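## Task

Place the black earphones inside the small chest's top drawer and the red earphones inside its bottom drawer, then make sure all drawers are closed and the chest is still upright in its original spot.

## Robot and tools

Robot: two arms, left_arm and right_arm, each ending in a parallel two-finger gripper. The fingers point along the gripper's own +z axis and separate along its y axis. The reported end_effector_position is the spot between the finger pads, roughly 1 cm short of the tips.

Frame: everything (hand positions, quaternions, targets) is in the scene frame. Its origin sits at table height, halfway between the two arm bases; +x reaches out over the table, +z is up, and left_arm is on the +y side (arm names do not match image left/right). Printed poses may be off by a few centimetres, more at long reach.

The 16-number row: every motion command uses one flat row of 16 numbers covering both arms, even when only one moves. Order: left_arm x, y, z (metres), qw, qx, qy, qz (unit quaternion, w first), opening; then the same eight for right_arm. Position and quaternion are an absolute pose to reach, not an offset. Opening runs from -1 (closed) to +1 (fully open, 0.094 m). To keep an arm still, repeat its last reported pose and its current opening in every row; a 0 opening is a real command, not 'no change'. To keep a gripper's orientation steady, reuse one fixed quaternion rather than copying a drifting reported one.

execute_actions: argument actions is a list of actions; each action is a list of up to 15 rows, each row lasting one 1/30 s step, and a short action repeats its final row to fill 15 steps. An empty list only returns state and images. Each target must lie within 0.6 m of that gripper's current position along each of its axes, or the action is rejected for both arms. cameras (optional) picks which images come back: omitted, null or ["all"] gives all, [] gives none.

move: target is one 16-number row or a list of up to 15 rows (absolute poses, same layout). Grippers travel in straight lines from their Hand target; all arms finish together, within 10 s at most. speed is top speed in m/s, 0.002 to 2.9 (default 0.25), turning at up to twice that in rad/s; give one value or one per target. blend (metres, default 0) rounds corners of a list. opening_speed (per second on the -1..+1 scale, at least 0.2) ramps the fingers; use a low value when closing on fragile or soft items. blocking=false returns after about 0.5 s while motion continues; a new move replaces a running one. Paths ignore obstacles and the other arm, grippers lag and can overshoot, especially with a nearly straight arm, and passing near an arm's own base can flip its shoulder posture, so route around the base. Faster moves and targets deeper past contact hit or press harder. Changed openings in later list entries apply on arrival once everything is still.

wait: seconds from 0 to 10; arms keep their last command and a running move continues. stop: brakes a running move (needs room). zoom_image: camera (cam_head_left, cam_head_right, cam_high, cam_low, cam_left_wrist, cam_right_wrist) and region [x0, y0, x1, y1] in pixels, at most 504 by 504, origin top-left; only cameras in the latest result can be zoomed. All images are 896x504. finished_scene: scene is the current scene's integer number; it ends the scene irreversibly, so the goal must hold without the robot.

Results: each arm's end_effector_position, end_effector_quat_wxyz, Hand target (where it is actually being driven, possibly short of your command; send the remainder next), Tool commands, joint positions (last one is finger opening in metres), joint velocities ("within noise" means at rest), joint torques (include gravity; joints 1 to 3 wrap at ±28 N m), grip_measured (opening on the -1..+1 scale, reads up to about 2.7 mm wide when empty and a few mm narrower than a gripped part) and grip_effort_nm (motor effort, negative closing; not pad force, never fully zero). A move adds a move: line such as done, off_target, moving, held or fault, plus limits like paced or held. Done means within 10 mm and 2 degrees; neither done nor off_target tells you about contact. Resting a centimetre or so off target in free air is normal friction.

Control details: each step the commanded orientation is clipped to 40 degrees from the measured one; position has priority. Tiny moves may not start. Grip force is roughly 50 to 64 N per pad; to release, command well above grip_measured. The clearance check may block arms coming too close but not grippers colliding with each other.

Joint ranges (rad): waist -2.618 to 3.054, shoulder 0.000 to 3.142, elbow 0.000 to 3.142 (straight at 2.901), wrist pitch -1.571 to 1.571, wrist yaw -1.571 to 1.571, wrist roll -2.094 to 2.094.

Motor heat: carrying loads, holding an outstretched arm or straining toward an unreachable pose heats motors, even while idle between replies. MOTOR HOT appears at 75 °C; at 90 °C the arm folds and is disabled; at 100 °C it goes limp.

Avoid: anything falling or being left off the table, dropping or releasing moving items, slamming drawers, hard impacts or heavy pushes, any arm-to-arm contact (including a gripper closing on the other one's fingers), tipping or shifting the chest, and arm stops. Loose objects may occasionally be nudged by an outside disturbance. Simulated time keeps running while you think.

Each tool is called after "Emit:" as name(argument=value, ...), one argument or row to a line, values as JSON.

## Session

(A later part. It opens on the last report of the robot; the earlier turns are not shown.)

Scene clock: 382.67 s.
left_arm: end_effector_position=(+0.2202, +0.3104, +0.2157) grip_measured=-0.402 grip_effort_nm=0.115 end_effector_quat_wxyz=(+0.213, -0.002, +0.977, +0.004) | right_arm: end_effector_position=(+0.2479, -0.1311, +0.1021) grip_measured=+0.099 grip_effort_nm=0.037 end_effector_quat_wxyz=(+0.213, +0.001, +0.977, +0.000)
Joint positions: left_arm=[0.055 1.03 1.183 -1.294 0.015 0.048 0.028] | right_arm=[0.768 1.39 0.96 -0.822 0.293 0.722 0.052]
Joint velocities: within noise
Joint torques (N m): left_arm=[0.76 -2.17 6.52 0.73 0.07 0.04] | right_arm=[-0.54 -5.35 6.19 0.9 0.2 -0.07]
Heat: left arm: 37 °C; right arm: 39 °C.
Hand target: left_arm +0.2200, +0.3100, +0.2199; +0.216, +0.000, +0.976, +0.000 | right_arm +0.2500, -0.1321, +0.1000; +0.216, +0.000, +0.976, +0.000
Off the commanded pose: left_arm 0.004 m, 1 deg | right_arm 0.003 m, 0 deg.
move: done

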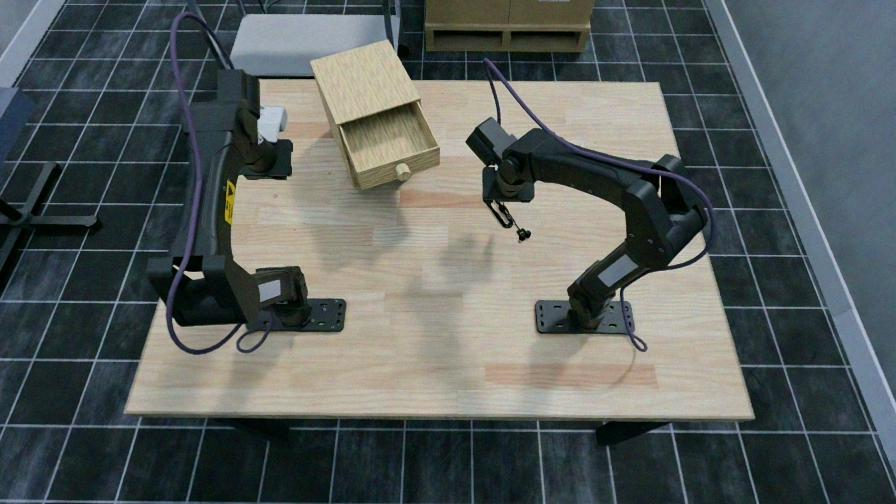

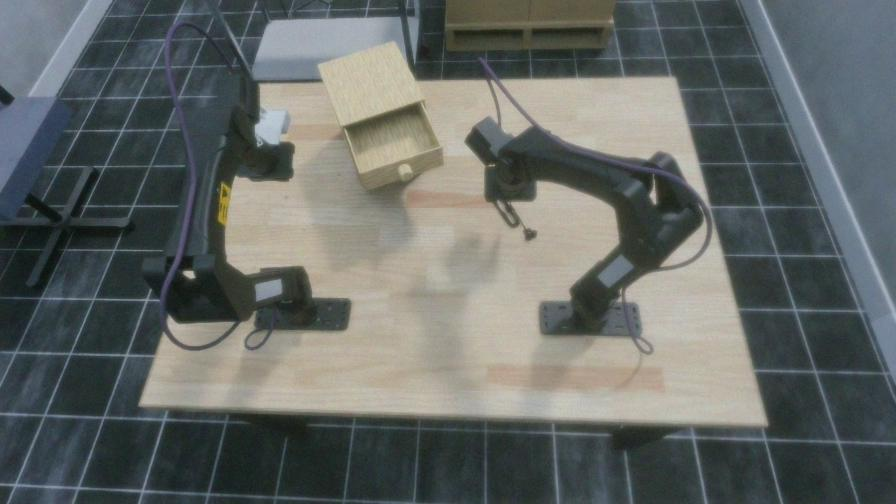

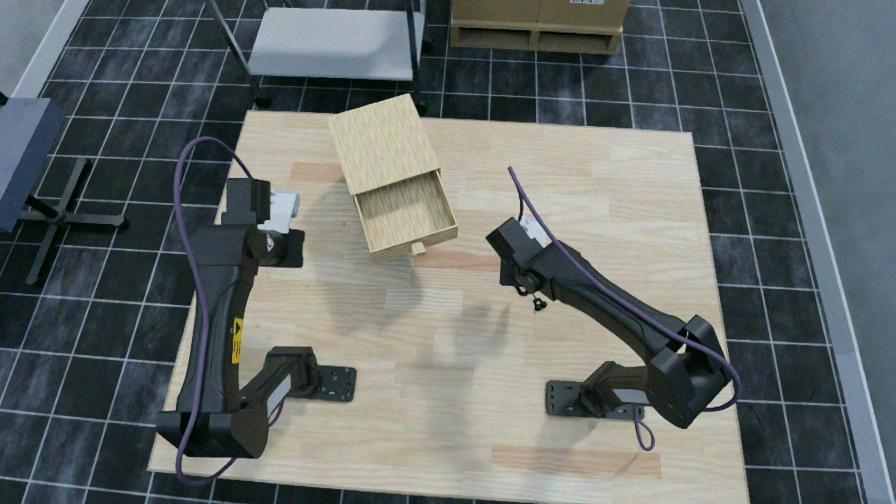

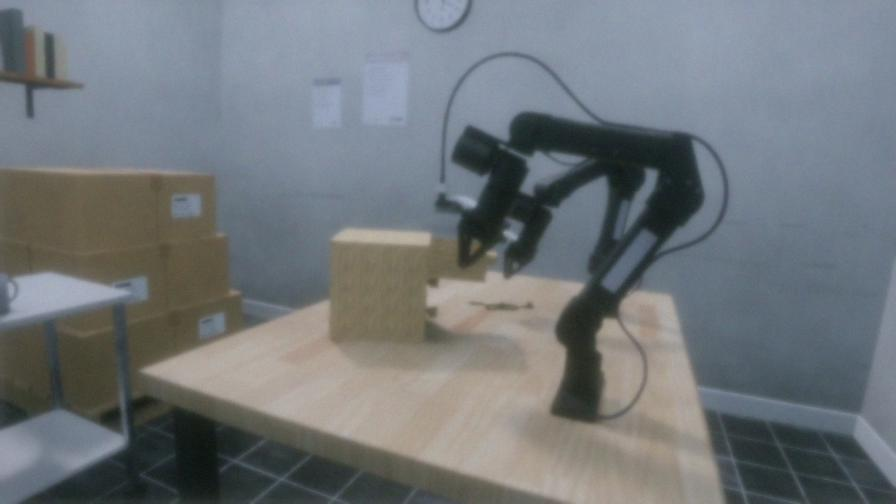

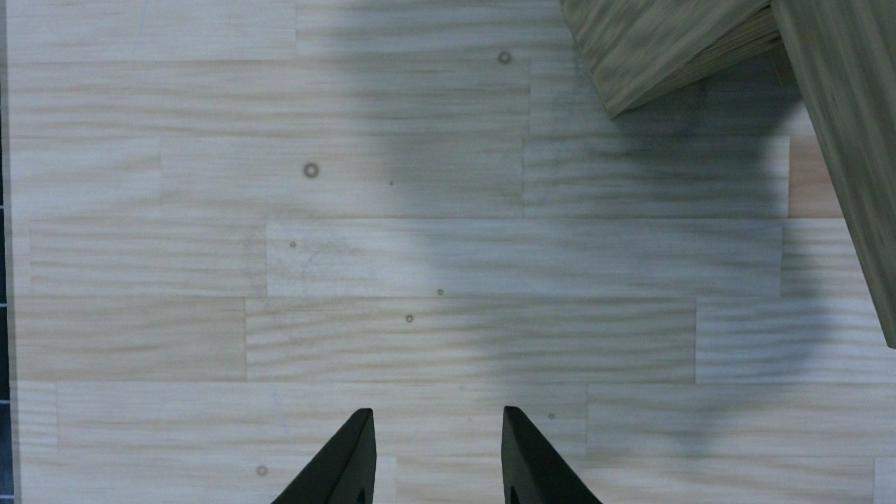

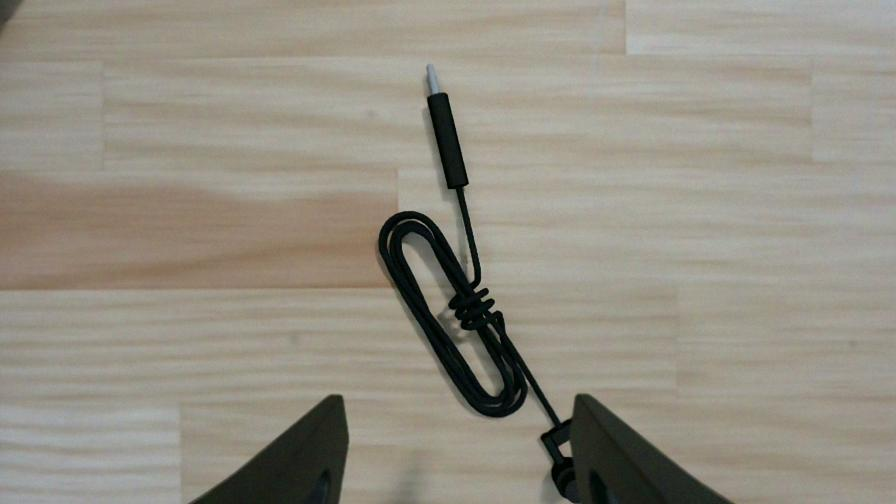

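Emit:
move(
  target=[
    [0.22,0.31,0.22,0.216,0,0.976,0,-0.4,0.265,-0.132,0.05,0.216,0,0.976,0,0.1],
    [0.22,0.31,0.22,0.216,0,0.976,0,-0.4,0.267,-0.132,0.016,0.216,0,0.976,0,0.1],
  ],
  speed=[0.15,0.08],
  cameras=["cam_right_wrist","cam_low"],
)

Scene clock: 398.23 s.
left_arm: end_effector_position=(+0.2202, +0.3104, +0.2157) grip_measured=-0.402 grip_effort_nm=0.120 end_effector_quat_wxyz=(+0.213, -0.002, +0.977, +0.004) | right_arm: end_effector_position=(+0.2653, -0.1303, +0.0189) grip_measured=+0.099 grip_effort_nm=0.037 end_effector_quat_wxyz=(+0.214, +0.001, +0.977, +0.001)
Joint positions: left_arm=[0.055 1.03 1.183 -1.294 0.015 0.048 0.028] | right_arm=[0.722 1.569 0.762 -0.43 0.278 0.677 0.052]
Joint velocities: within noise
Joint torques (N m): left_arm=[0.85 -2.26 6.54 0.71 0.07 0.04] | right_arm=[-0.54 -6.02 5.33 0.96 0.2 -0.08]
Heat: left arm: 37 °C; right arm: 38 °C.
Hand target: left_arm +0.2200, +0.3100, +0.2199; +0.216, +0.000, +0.976, +0.000 | right_arm +0.2669, -0.1321, +0.0161; +0.216, +0.000, +0.976, +0.000
Off the commanded pose: left_arm 0.004 m, 1 deg | right_arm 0.004 m, 0 deg.
move: done
Images, in order (width x height): cam_low 896x504, cam_right_wrist 896x504.

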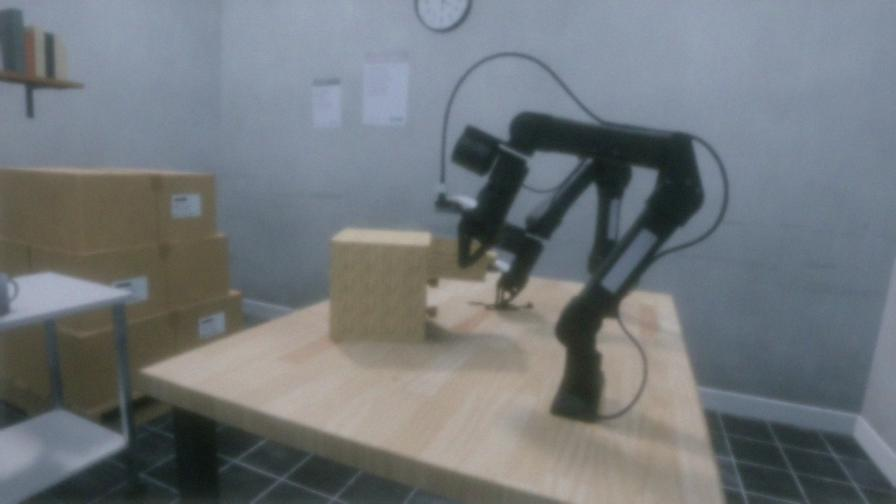

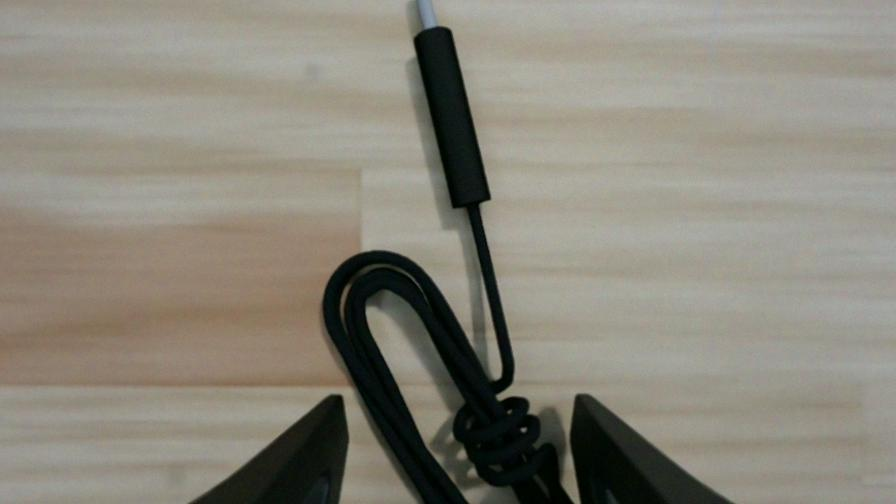

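Emit:
move(
  target=[
    [0.22,0.31,0.22,0.216,0,0.976,0,-0.4,0.269,-0.134,0.011,0.216,0,0.976,0,0.1],
    [0.22,0.31,0.22,0.216,0,0.976,0,-0.4,0.269,-0.134,0.011,0.216,0,0.976,0,-1],
  ],
  speed=0.06,
  opening_speed=1,
  cameras=["cam_right_wrist","cam_low"],
)

Emit:
move(
  target=[
    [0.22,0.31,0.22,0.216,0,0.976,0,-0.4,0.255,-0.12,0.28,0.216,0,0.976,0,-1],
  ],
  speed=0.2,
)

Emit:
zoom_image(
  camera="cam_low",
  region=[390, 170, 590, 370],
)

Scene clock: 407.87 s.
left_arm: end_effector_position=(+0.2202, +0.3104, +0.2157) grip_measured=-0.402 grip_effort_nm=0.120 end_effector_quat_wxyz=(+0.213, -0.002, +0.977, +0.004) | right_arm: end_effector_position=(+0.2709, -0.1290, +0.0170) grip_measured=-0.846 grip_effort_nm=-1.018 end_effector_quat_wxyz=(+0.222, +0.002, +0.975, +0.008)
Joint positions: left_arm=[0.055 1.03 1.183 -1.294 0.015 0.048 0.028] | right_arm=[0.711 1.578 0.754 -0.389 0.275 0.666 0.007]
Joint velocities: within noise
Joint torques (N m): left_arm=[0.75 -2.21 6.49 0.74 0.11 0.08] | right_arm=[-0.64 -5.82 5.05 0.87 0.19 -0.06]
Heat: left arm: 37 °C; right arm: 37 °C.
Hand target: left_arm +0.2200, +0.3100, +0.2199; +0.216, +0.000, +0.976, +0.000 | right_arm +0.2690, -0.1340, +0.0112; +0.216, +0.000, +0.976, +0.000
Off the commanded pose: left_arm 0.004 m, 1 deg | right_arm 0.008 m, 1 deg.
move: done
Images, in order (width x height): cam_low 896x504, cam_right_wrist 896x504.

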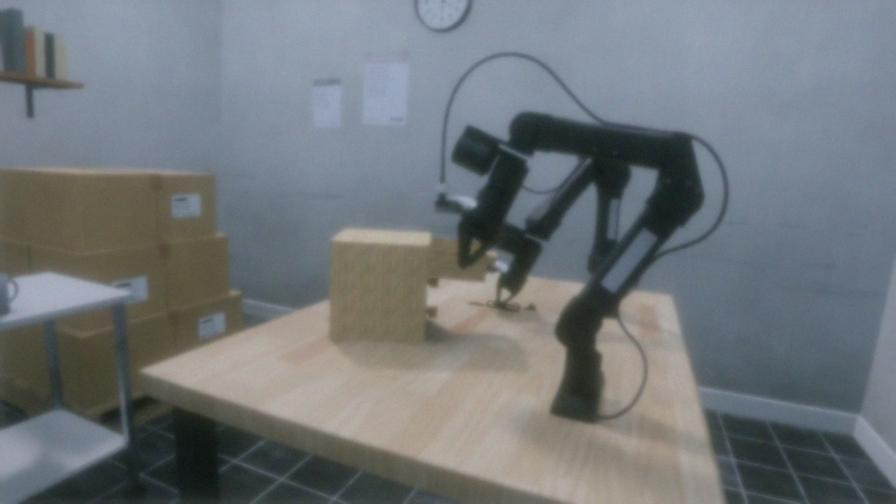

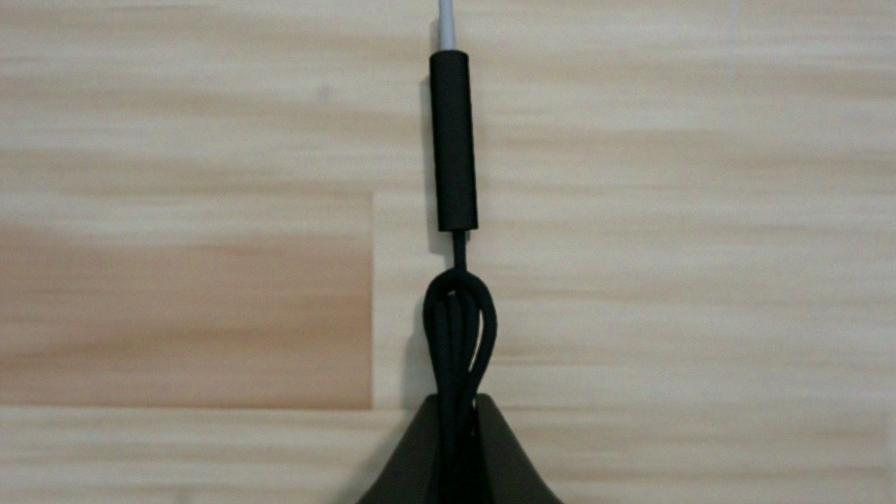

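Scene clock: 410.10 s.
left_arm: end_effector_position=(+0.2202, +0.3104, +0.2157) grip_measured=-0.402 grip_effort_nm=0.120 end_effector_quat_wxyz=(+0.213, -0.002, +0.977, +0.004) | right_arm: end_effector_position=(+0.2531, -0.1204, +0.2735) grip_measured=-0.858 grip_effort_nm=-1.057 end_effector_quat_wxyz=(+0.206, -0.006, +0.978, +0.001)
Joint positions: left_arm=[0.055 1.03 1.183 -1.294 0.015 0.048 0.028] | right_arm=[0.775 1.541 1.801 -1.523 0.283 0.719 0.007]
Joint velocities: within noise
Joint torques (N m): left_arm=[0.68 -2.26 6.54 0.74 0.1 0.05] | right_arm=[0.57 -5.82 8.81 0.67 0.36 0.15]
Heat: left arm: 37 °C; right arm: 37 °C.
Hand target: left_arm +0.2200, +0.3100, +0.2199; +0.216, +0.000, +0.976, +0.000 | right_arm +0.2550, -0.1201, +0.2799; +0.216, +0.000, +0.976, +0.000
Off the commanded pose: left_arm 0.004 m, 1 deg | right_arm 0.007 m, 1 deg.
move: done

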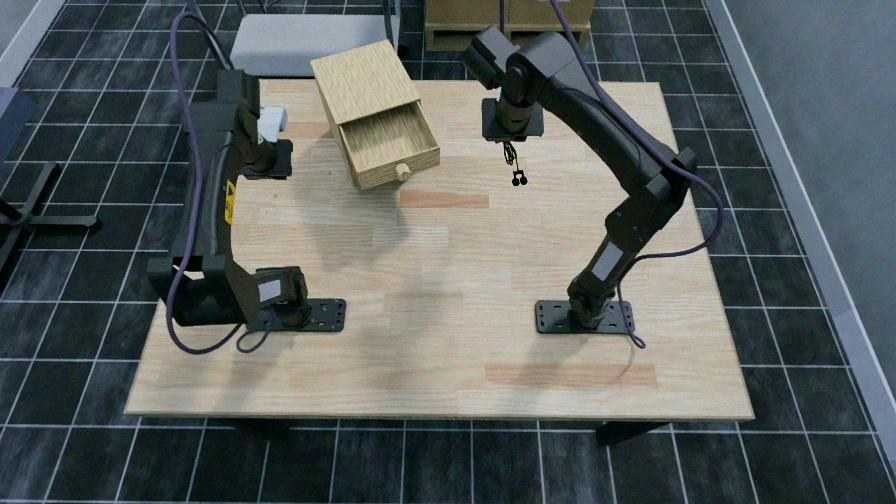

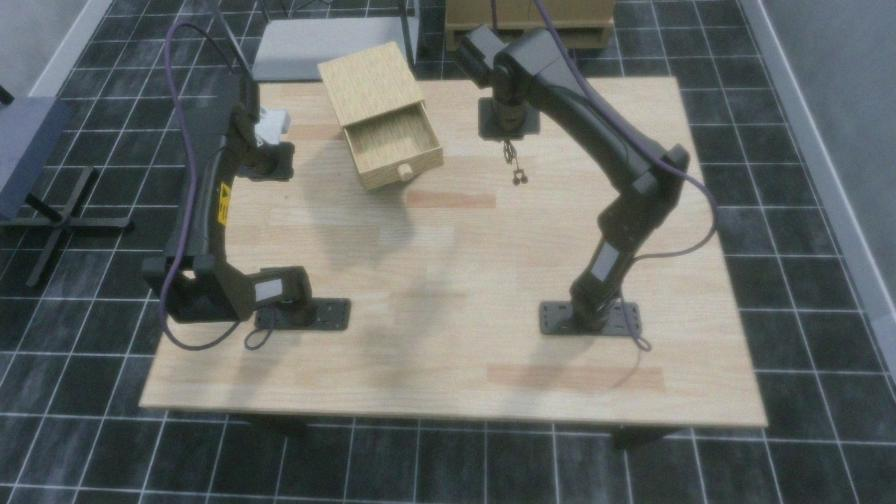

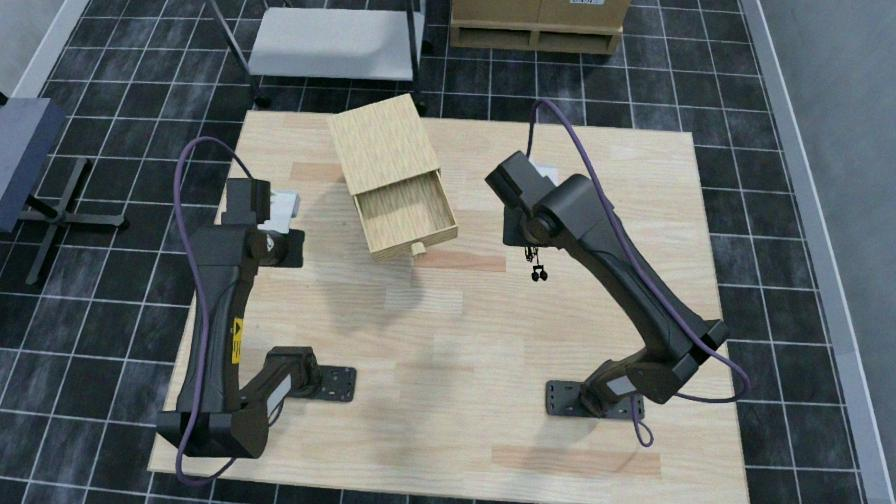

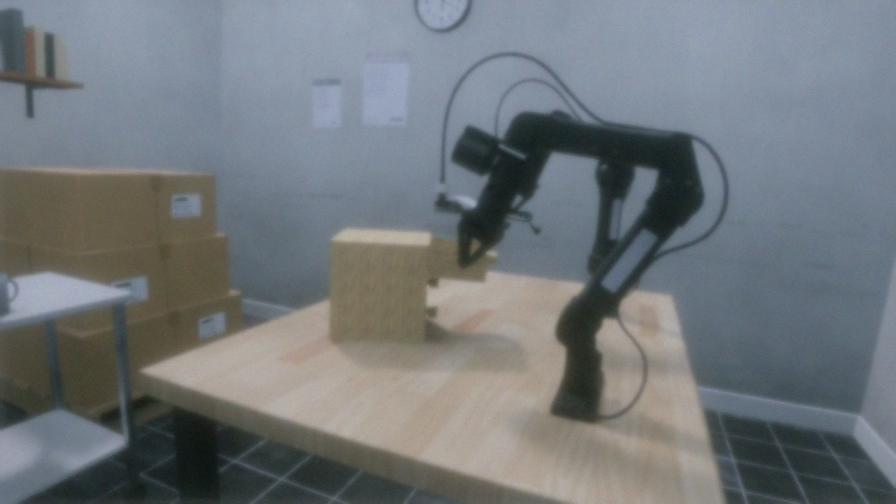

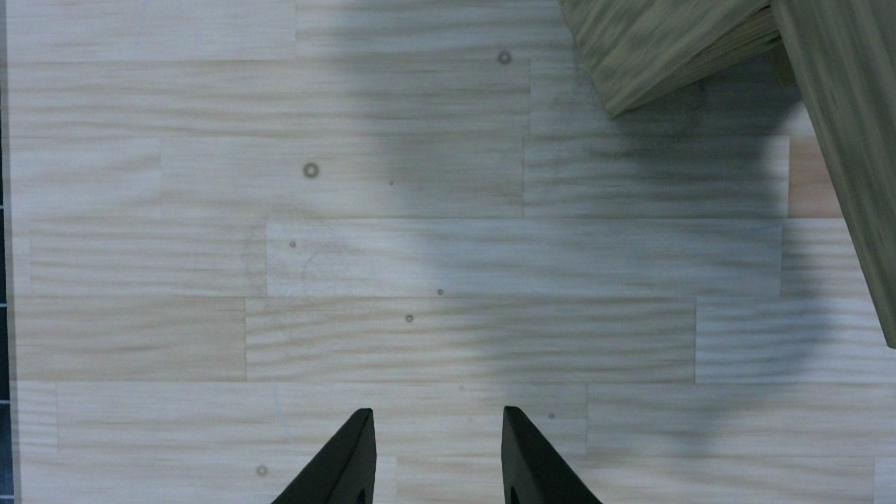

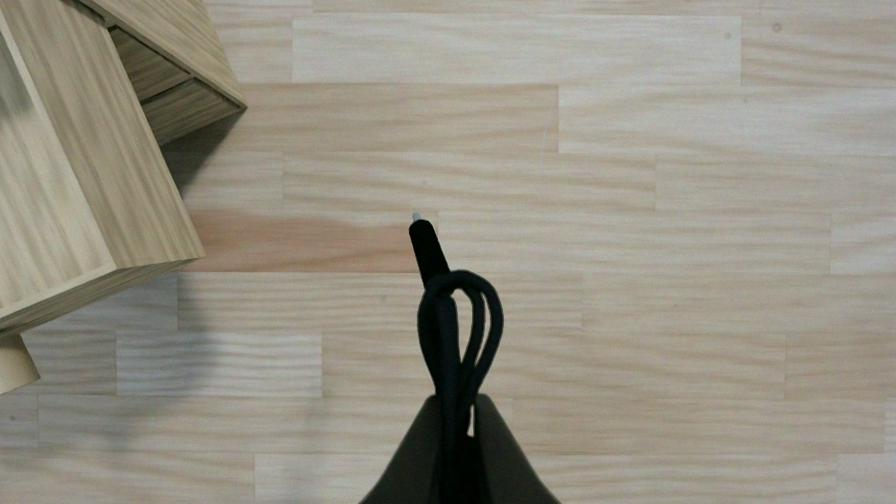

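Scaled by 2.520 from the camera's 896x504 image, which has a finer 1280x720 frame.

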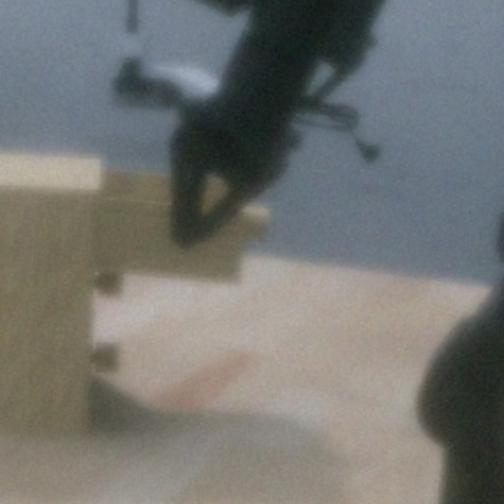

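Emit:
move(
  target=[
    [0.22,0.31,0.22,0.216,0,0.976,0,-0.4,0.27,0.0,0.31,0.212,-0.554,0.791,0.149,-1],
    [0.22,0.31,0.22,0.216,0,0.976,0,-0.4,0.315,0.108,0.29,0.212,-0.554,0.791,0.149,-1],
  ],
  speed=0.25,
  blend=0.03,
)

Emit:
zoom_image(
  camera="cam_low",
  region=[390, 170, 590, 370],
)

Scene clock: 418.30 s.
left_arm: end_effector_position=(+0.2203, +0.3103, +0.2157) grip_measured=-0.402 grip_effort_nm=0.120 end_effector_quat_wxyz=(+0.213, -0.002, +0.977, +0.003) | right_arm: end_effector_position=(+0.3143, +0.1088, +0.2815) grip_measured=-0.862 grip_effort_nm=-1.057 end_effector_quat_wxyz=(+0.249, -0.549, +0.781, +0.162)
Joint positions: left_arm=[0.055 1.03 1.183 -1.294 0.015 0.048 0.028] | right_arm=[0.848 2.316 2.84 -1.519 -0.19 -0.32 0.006]
Joint velocities: within noise
Joint torques (N m): left_arm=[0.73 -2.15 6.43 0.68 0.06 0.04] | right_arm=[-0.12 -12.93 8.16 1.07 -0.06 0.12]
Heat: left arm: 37 °C; right arm: 37 °C.
Hand target: left_arm +0.2200, +0.3099, +0.2199; +0.216, +0.000, +0.976, +0.000 | right_arm +0.3146, +0.1075, +0.2896; +0.259, -0.543, +0.782, +0.164
Off the commanded pose: left_arm 0.004 m, 1 deg | right_arm 0.009 m, 5 deg.
elbow stopped short (right arm): the move would have taken joint 3 (elbow) straighter than the controller allows.
move: off_target (right_arm)

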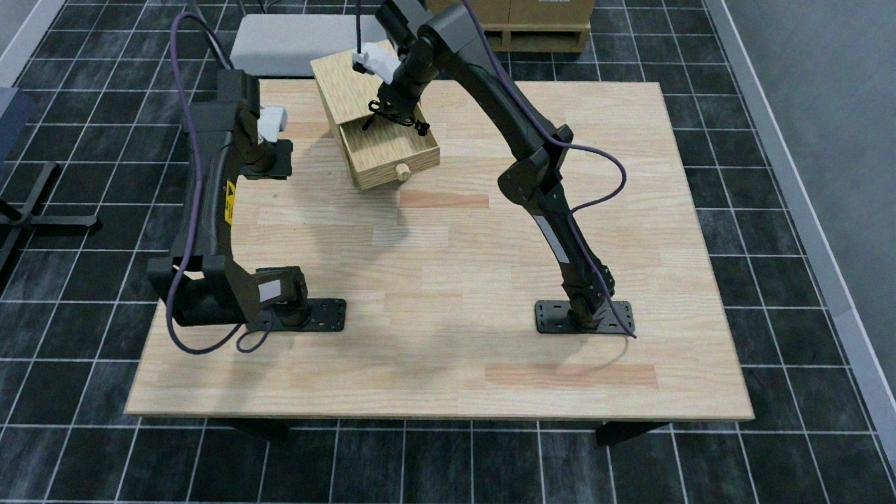

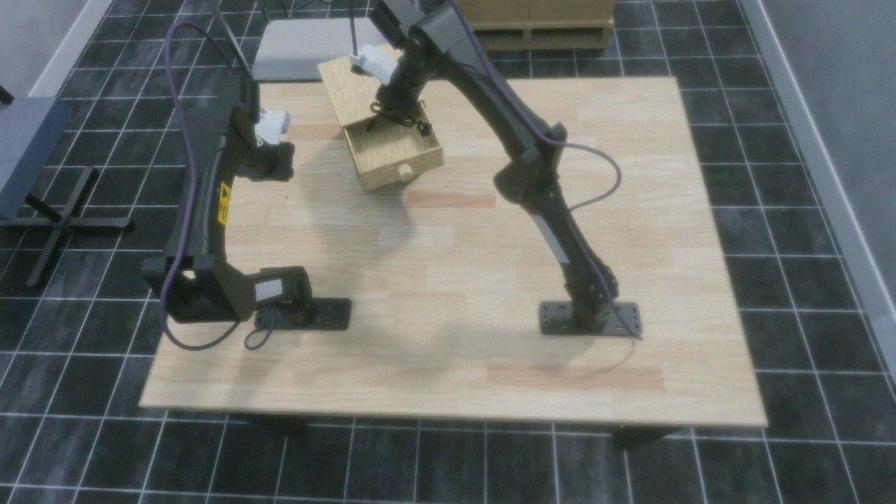

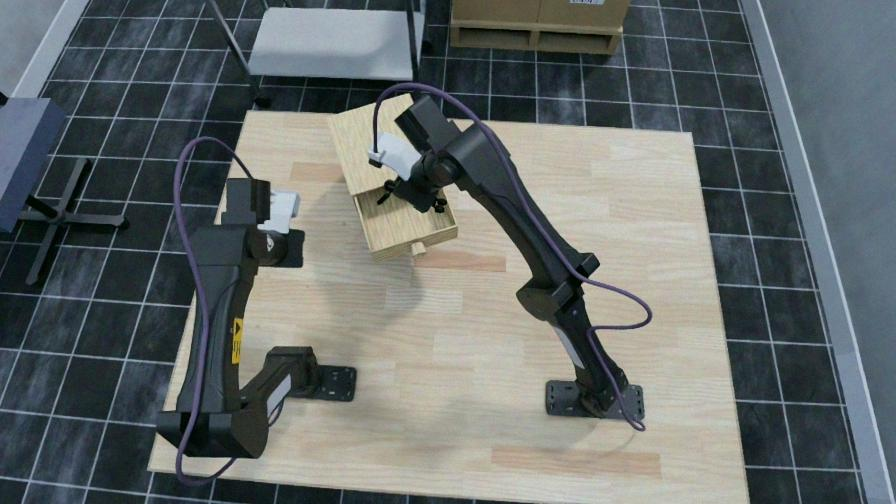

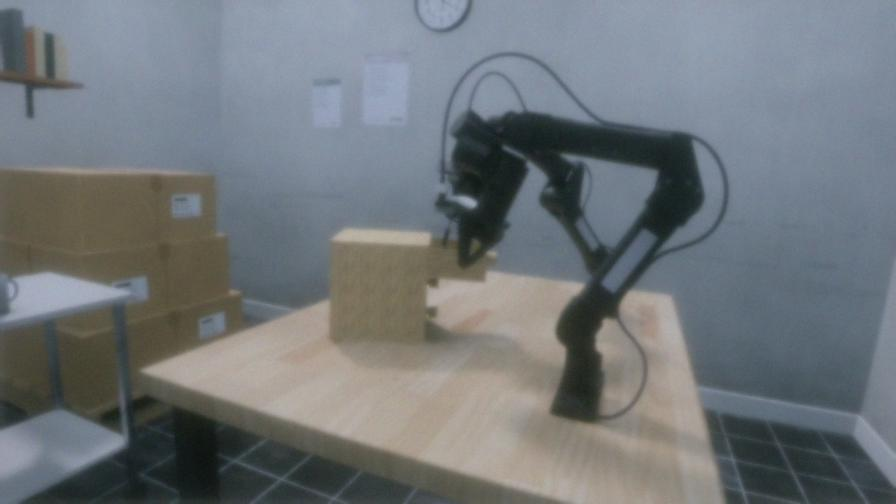

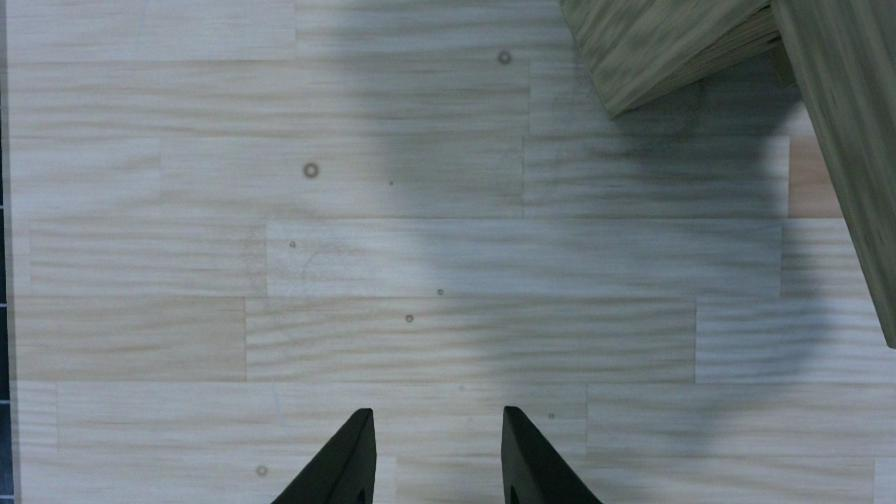

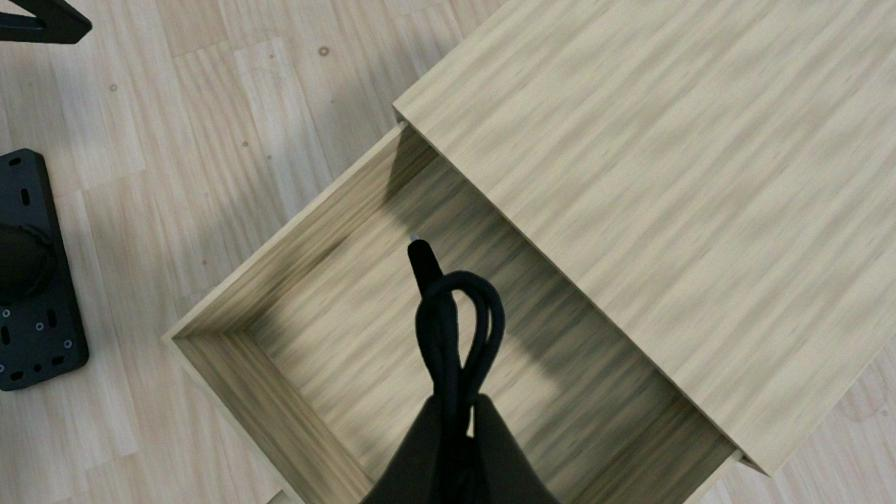

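Scaled by 2.520 from the camera's 896x504 image, which has a finer 1280x720 frame.

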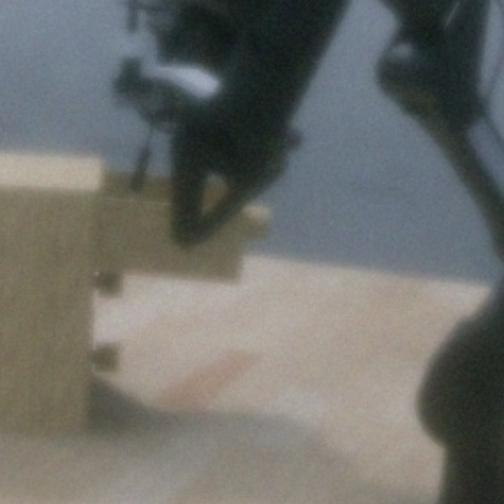

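Emit:
move(
  target=[
    [0.22,0.31,0.22,0.216,0,0.976,0,-0.4,0.308,0.107,0.215,0.228,-0.550,0.788,0.158,-1],
  ],
  speed=0.12,
)

Emit:
zoom_image(
  camera="cam_low",
  region=[390, 170, 590, 370],
)

Emit:
zoom_image(
  camera="cam_high",
  region=[320, 80, 520, 280],
)

Scene clock: 423.87 s.
left_arm: end_effector_position=(+0.2203, +0.3103, +0.2157) grip_measured=-0.402 grip_effort_nm=0.115 end_effector_quat_wxyz=(+0.213, -0.002, +0.977, +0.003) | right_arm: end_effector_position=(+0.3127, +0.1068, +0.1967) grip_measured=-0.862 grip_effort_nm=-1.062 end_effector_quat_wxyz=(+0.208, -0.551, +0.794, +0.152)
Joint positions: left_arm=[0.055 1.03 1.183 -1.294 0.015 0.048 0.028] | right_arm=[0.848 2.102 2.132 -1.112 -0.19 -0.319 0.006]
Joint velocities: within noise
Joint torques (N m): left_arm=[0.57 -2.22 6.58 0.74 0.1 0.03] | right_arm=[0.61 -16.24 5.98 1.14 -0.1 0.09]
Heat: left arm: 37 °C; right arm: 41 °C.
Hand target: left_arm +0.2200, +0.3099, +0.2199; +0.216, +0.000, +0.976, +0.000 | right_arm +0.3080, +0.1069, +0.2147; +0.227, -0.550, +0.788, +0.158
Off the commanded pose: left_arm 0.004 m, 1 deg | right_arm 0.019 m, 2 deg.
move: off_target (right_arm)

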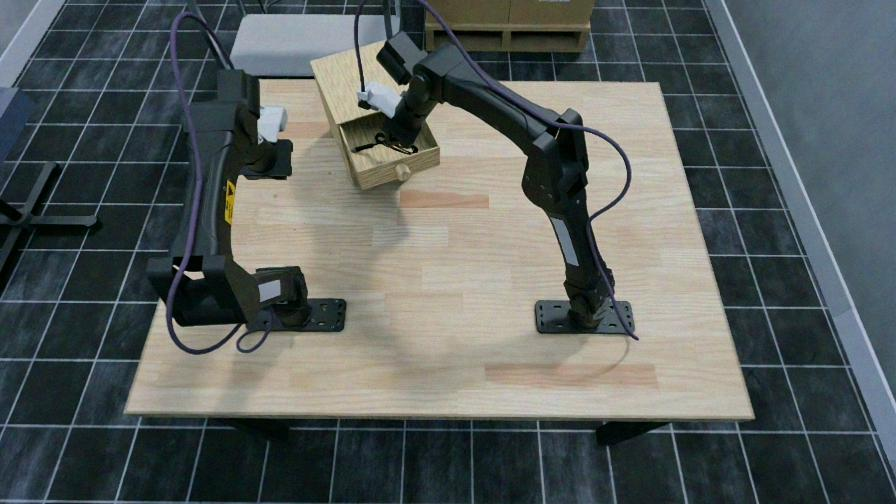

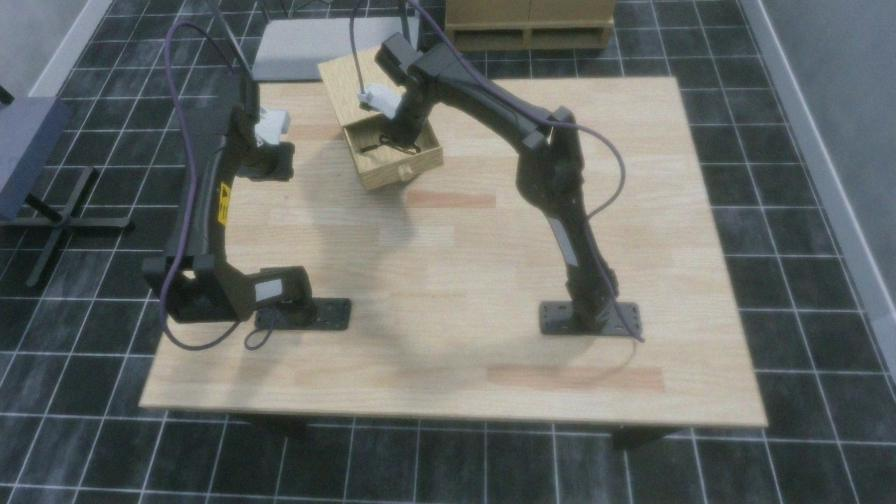

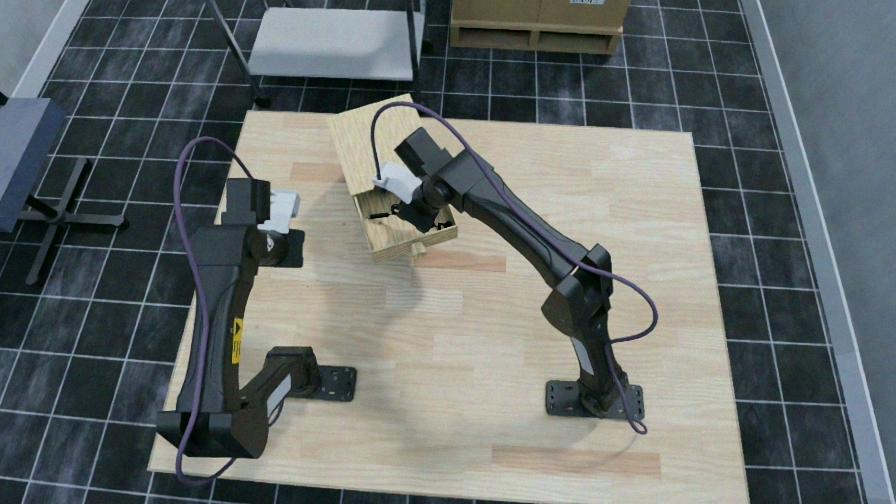

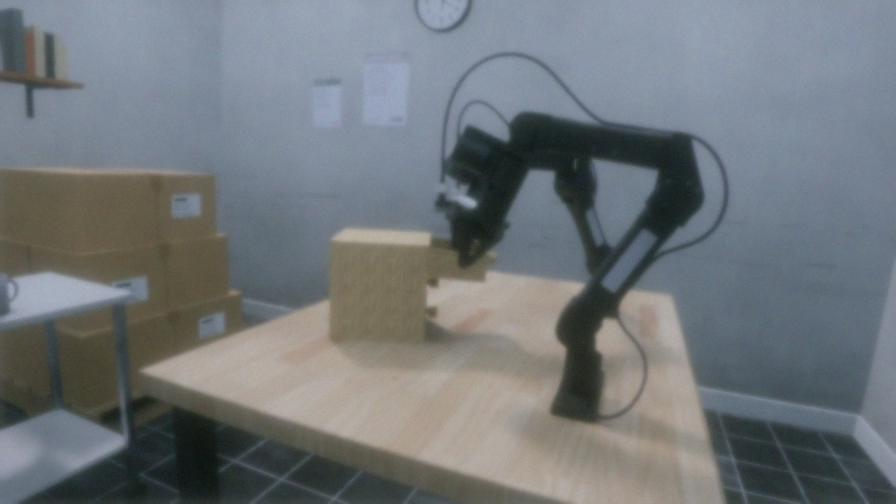

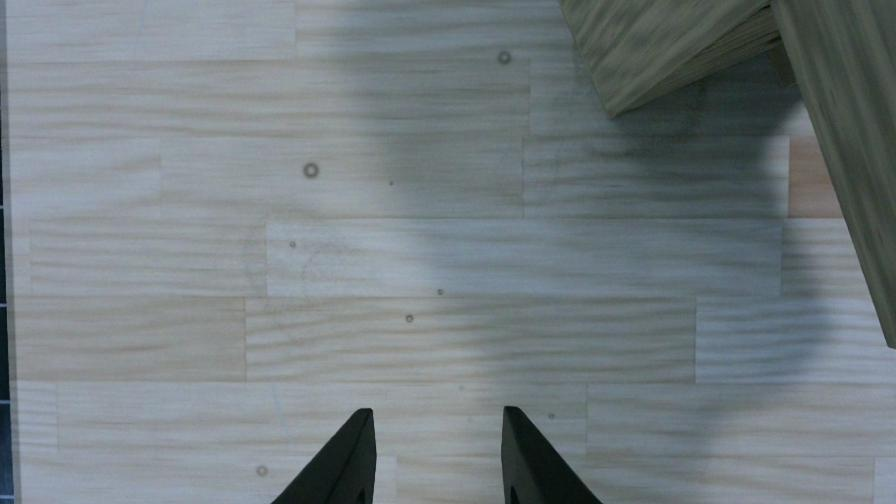

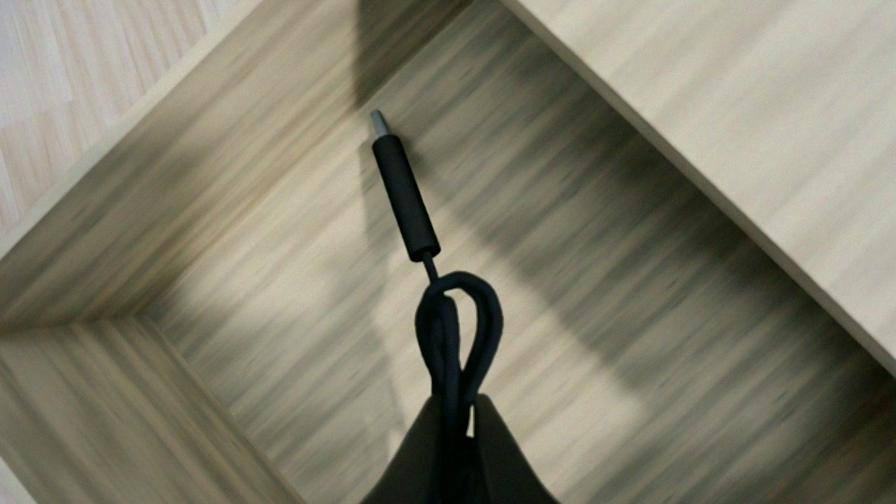

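Scaled by 2.520 from the camera's 896x504 image, which has a finer 1280x720 frame.

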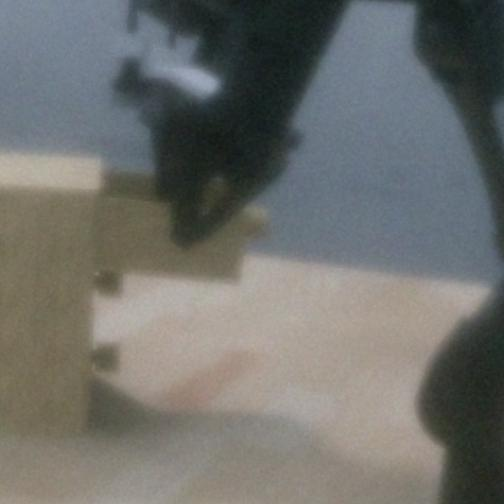

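Scaled by 2.520 from the camera's 896x504 image, which has a finer 1280x720 frame.

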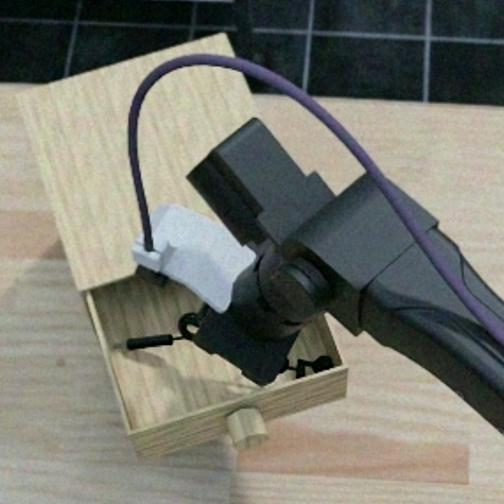

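Emit:
move(
  target=[
    [0.22,0.31,0.22,0.216,0,0.976,0,-0.4,0.308,0.111,0.199,0.228,-0.550,0.788,0.158,-1],
    [0.22,0.31,0.22,0.216,0,0.976,0,-0.4,0.308,0.111,0.199,0.228,-0.550,0.788,0.158,-0.3],
  ],
  speed=0.1,
  opening_speed=1,
  cameras=["cam_high","cam_right_wrist","cam_low"],
)

Emit:
zoom_image(
  camera="cam_high",
  region=[320, 80, 520, 280],
)

Scene clock: 431.30 s.
left_arm: end_effector_position=(+0.2203, +0.3103, +0.2157) grip_measured=-0.402 grip_effort_nm=0.120 end_effector_quat_wxyz=(+0.213, -0.002, +0.977, +0.003) | right_arm: end_effector_position=(+0.3123, +0.1108, +0.1802) grip_measured=-0.301 grip_effort_nm=0.042 end_effector_quat_wxyz=(+0.208, -0.552, +0.793, +0.152)
Joint positions: left_arm=[0.055 1.03 1.183 -1.294 0.015 0.048 0.028] | right_arm=[0.854 2.097 2.055 -1.041 -0.188 -0.316 0.033]
Joint velocities: within noise
Joint torques (N m): left_arm=[0.75 -2.09 6.5 0.76 0.11 0.1] | right_arm=[0.65 -16.4 6.12 1.14 -0.08 0.12]
Heat: left arm: 37 °C; right arm: 47 °C.
Hand target: left_arm +0.2200, +0.3099, +0.2199; +0.216, +0.000, +0.976, +0.000 | right_arm +0.3080, +0.1109, +0.1988; +0.228, -0.550, +0.788, +0.158
Off the commanded pose: left_arm 0.004 m, 1 deg | right_arm 0.019 m, 2 deg.
move: off_target (right_arm); target 2's new opening was sent with right_arm's hand 0.019 m and 3 deg from that target
Images, in order (width x height): cam_high 896x504, cam_low 896x504, cam_right_wrist 896x504.

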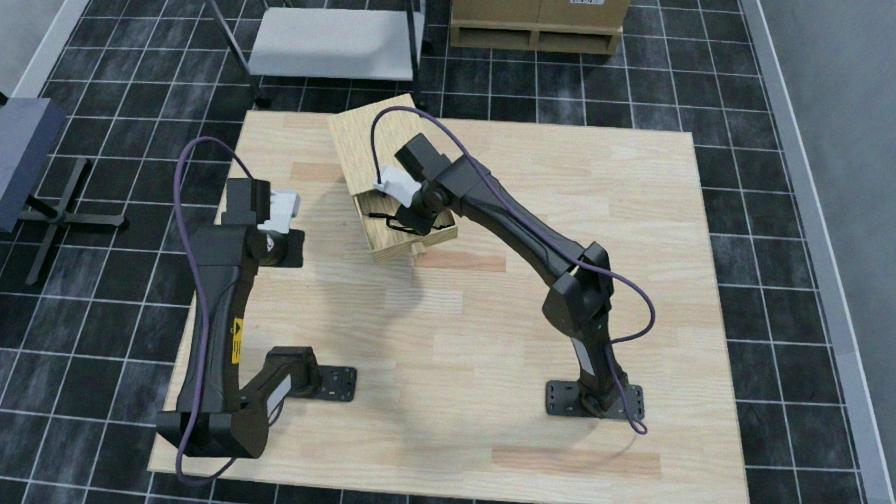

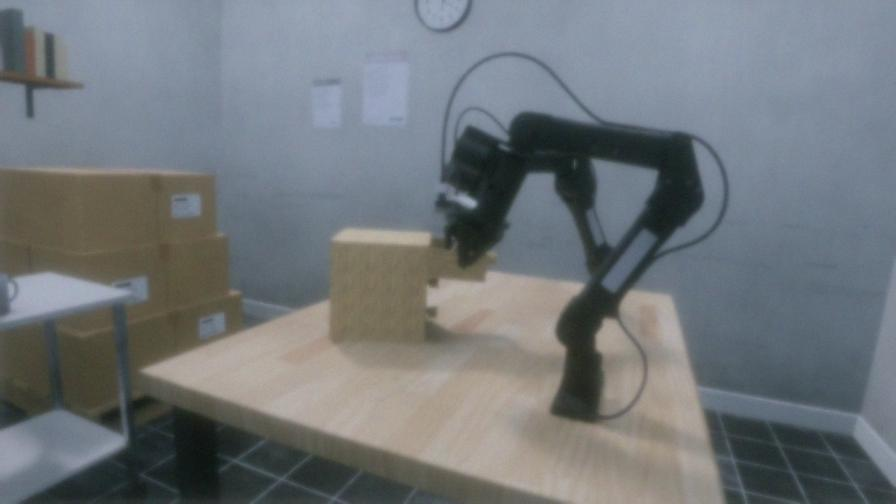

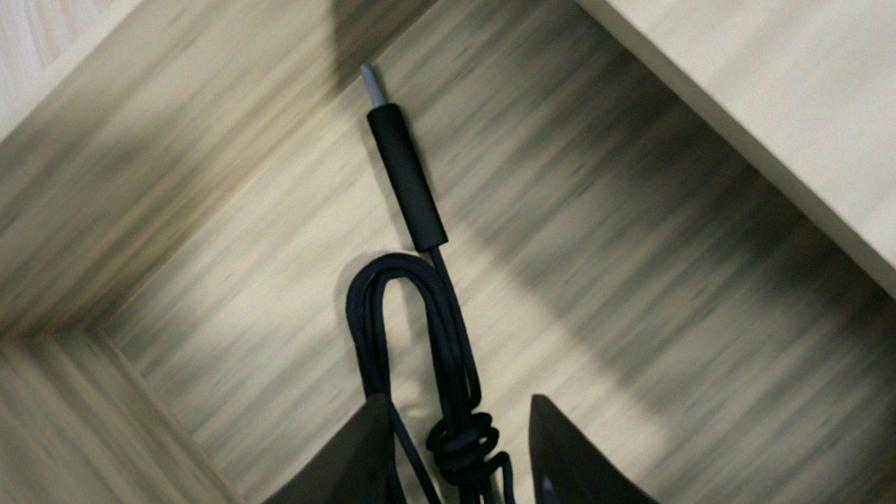

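Scaled by 2.520 from the camera's 896x504 image, which has a finer 1280x720 frame.

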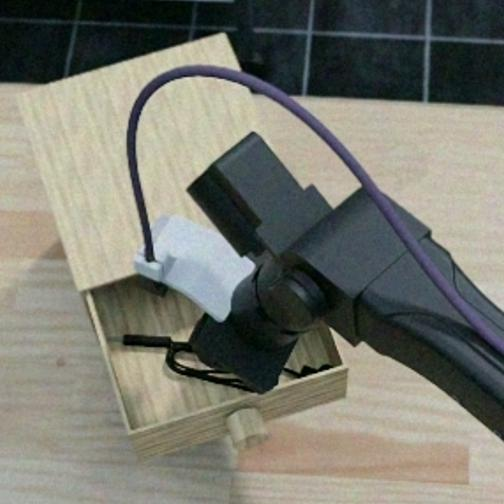

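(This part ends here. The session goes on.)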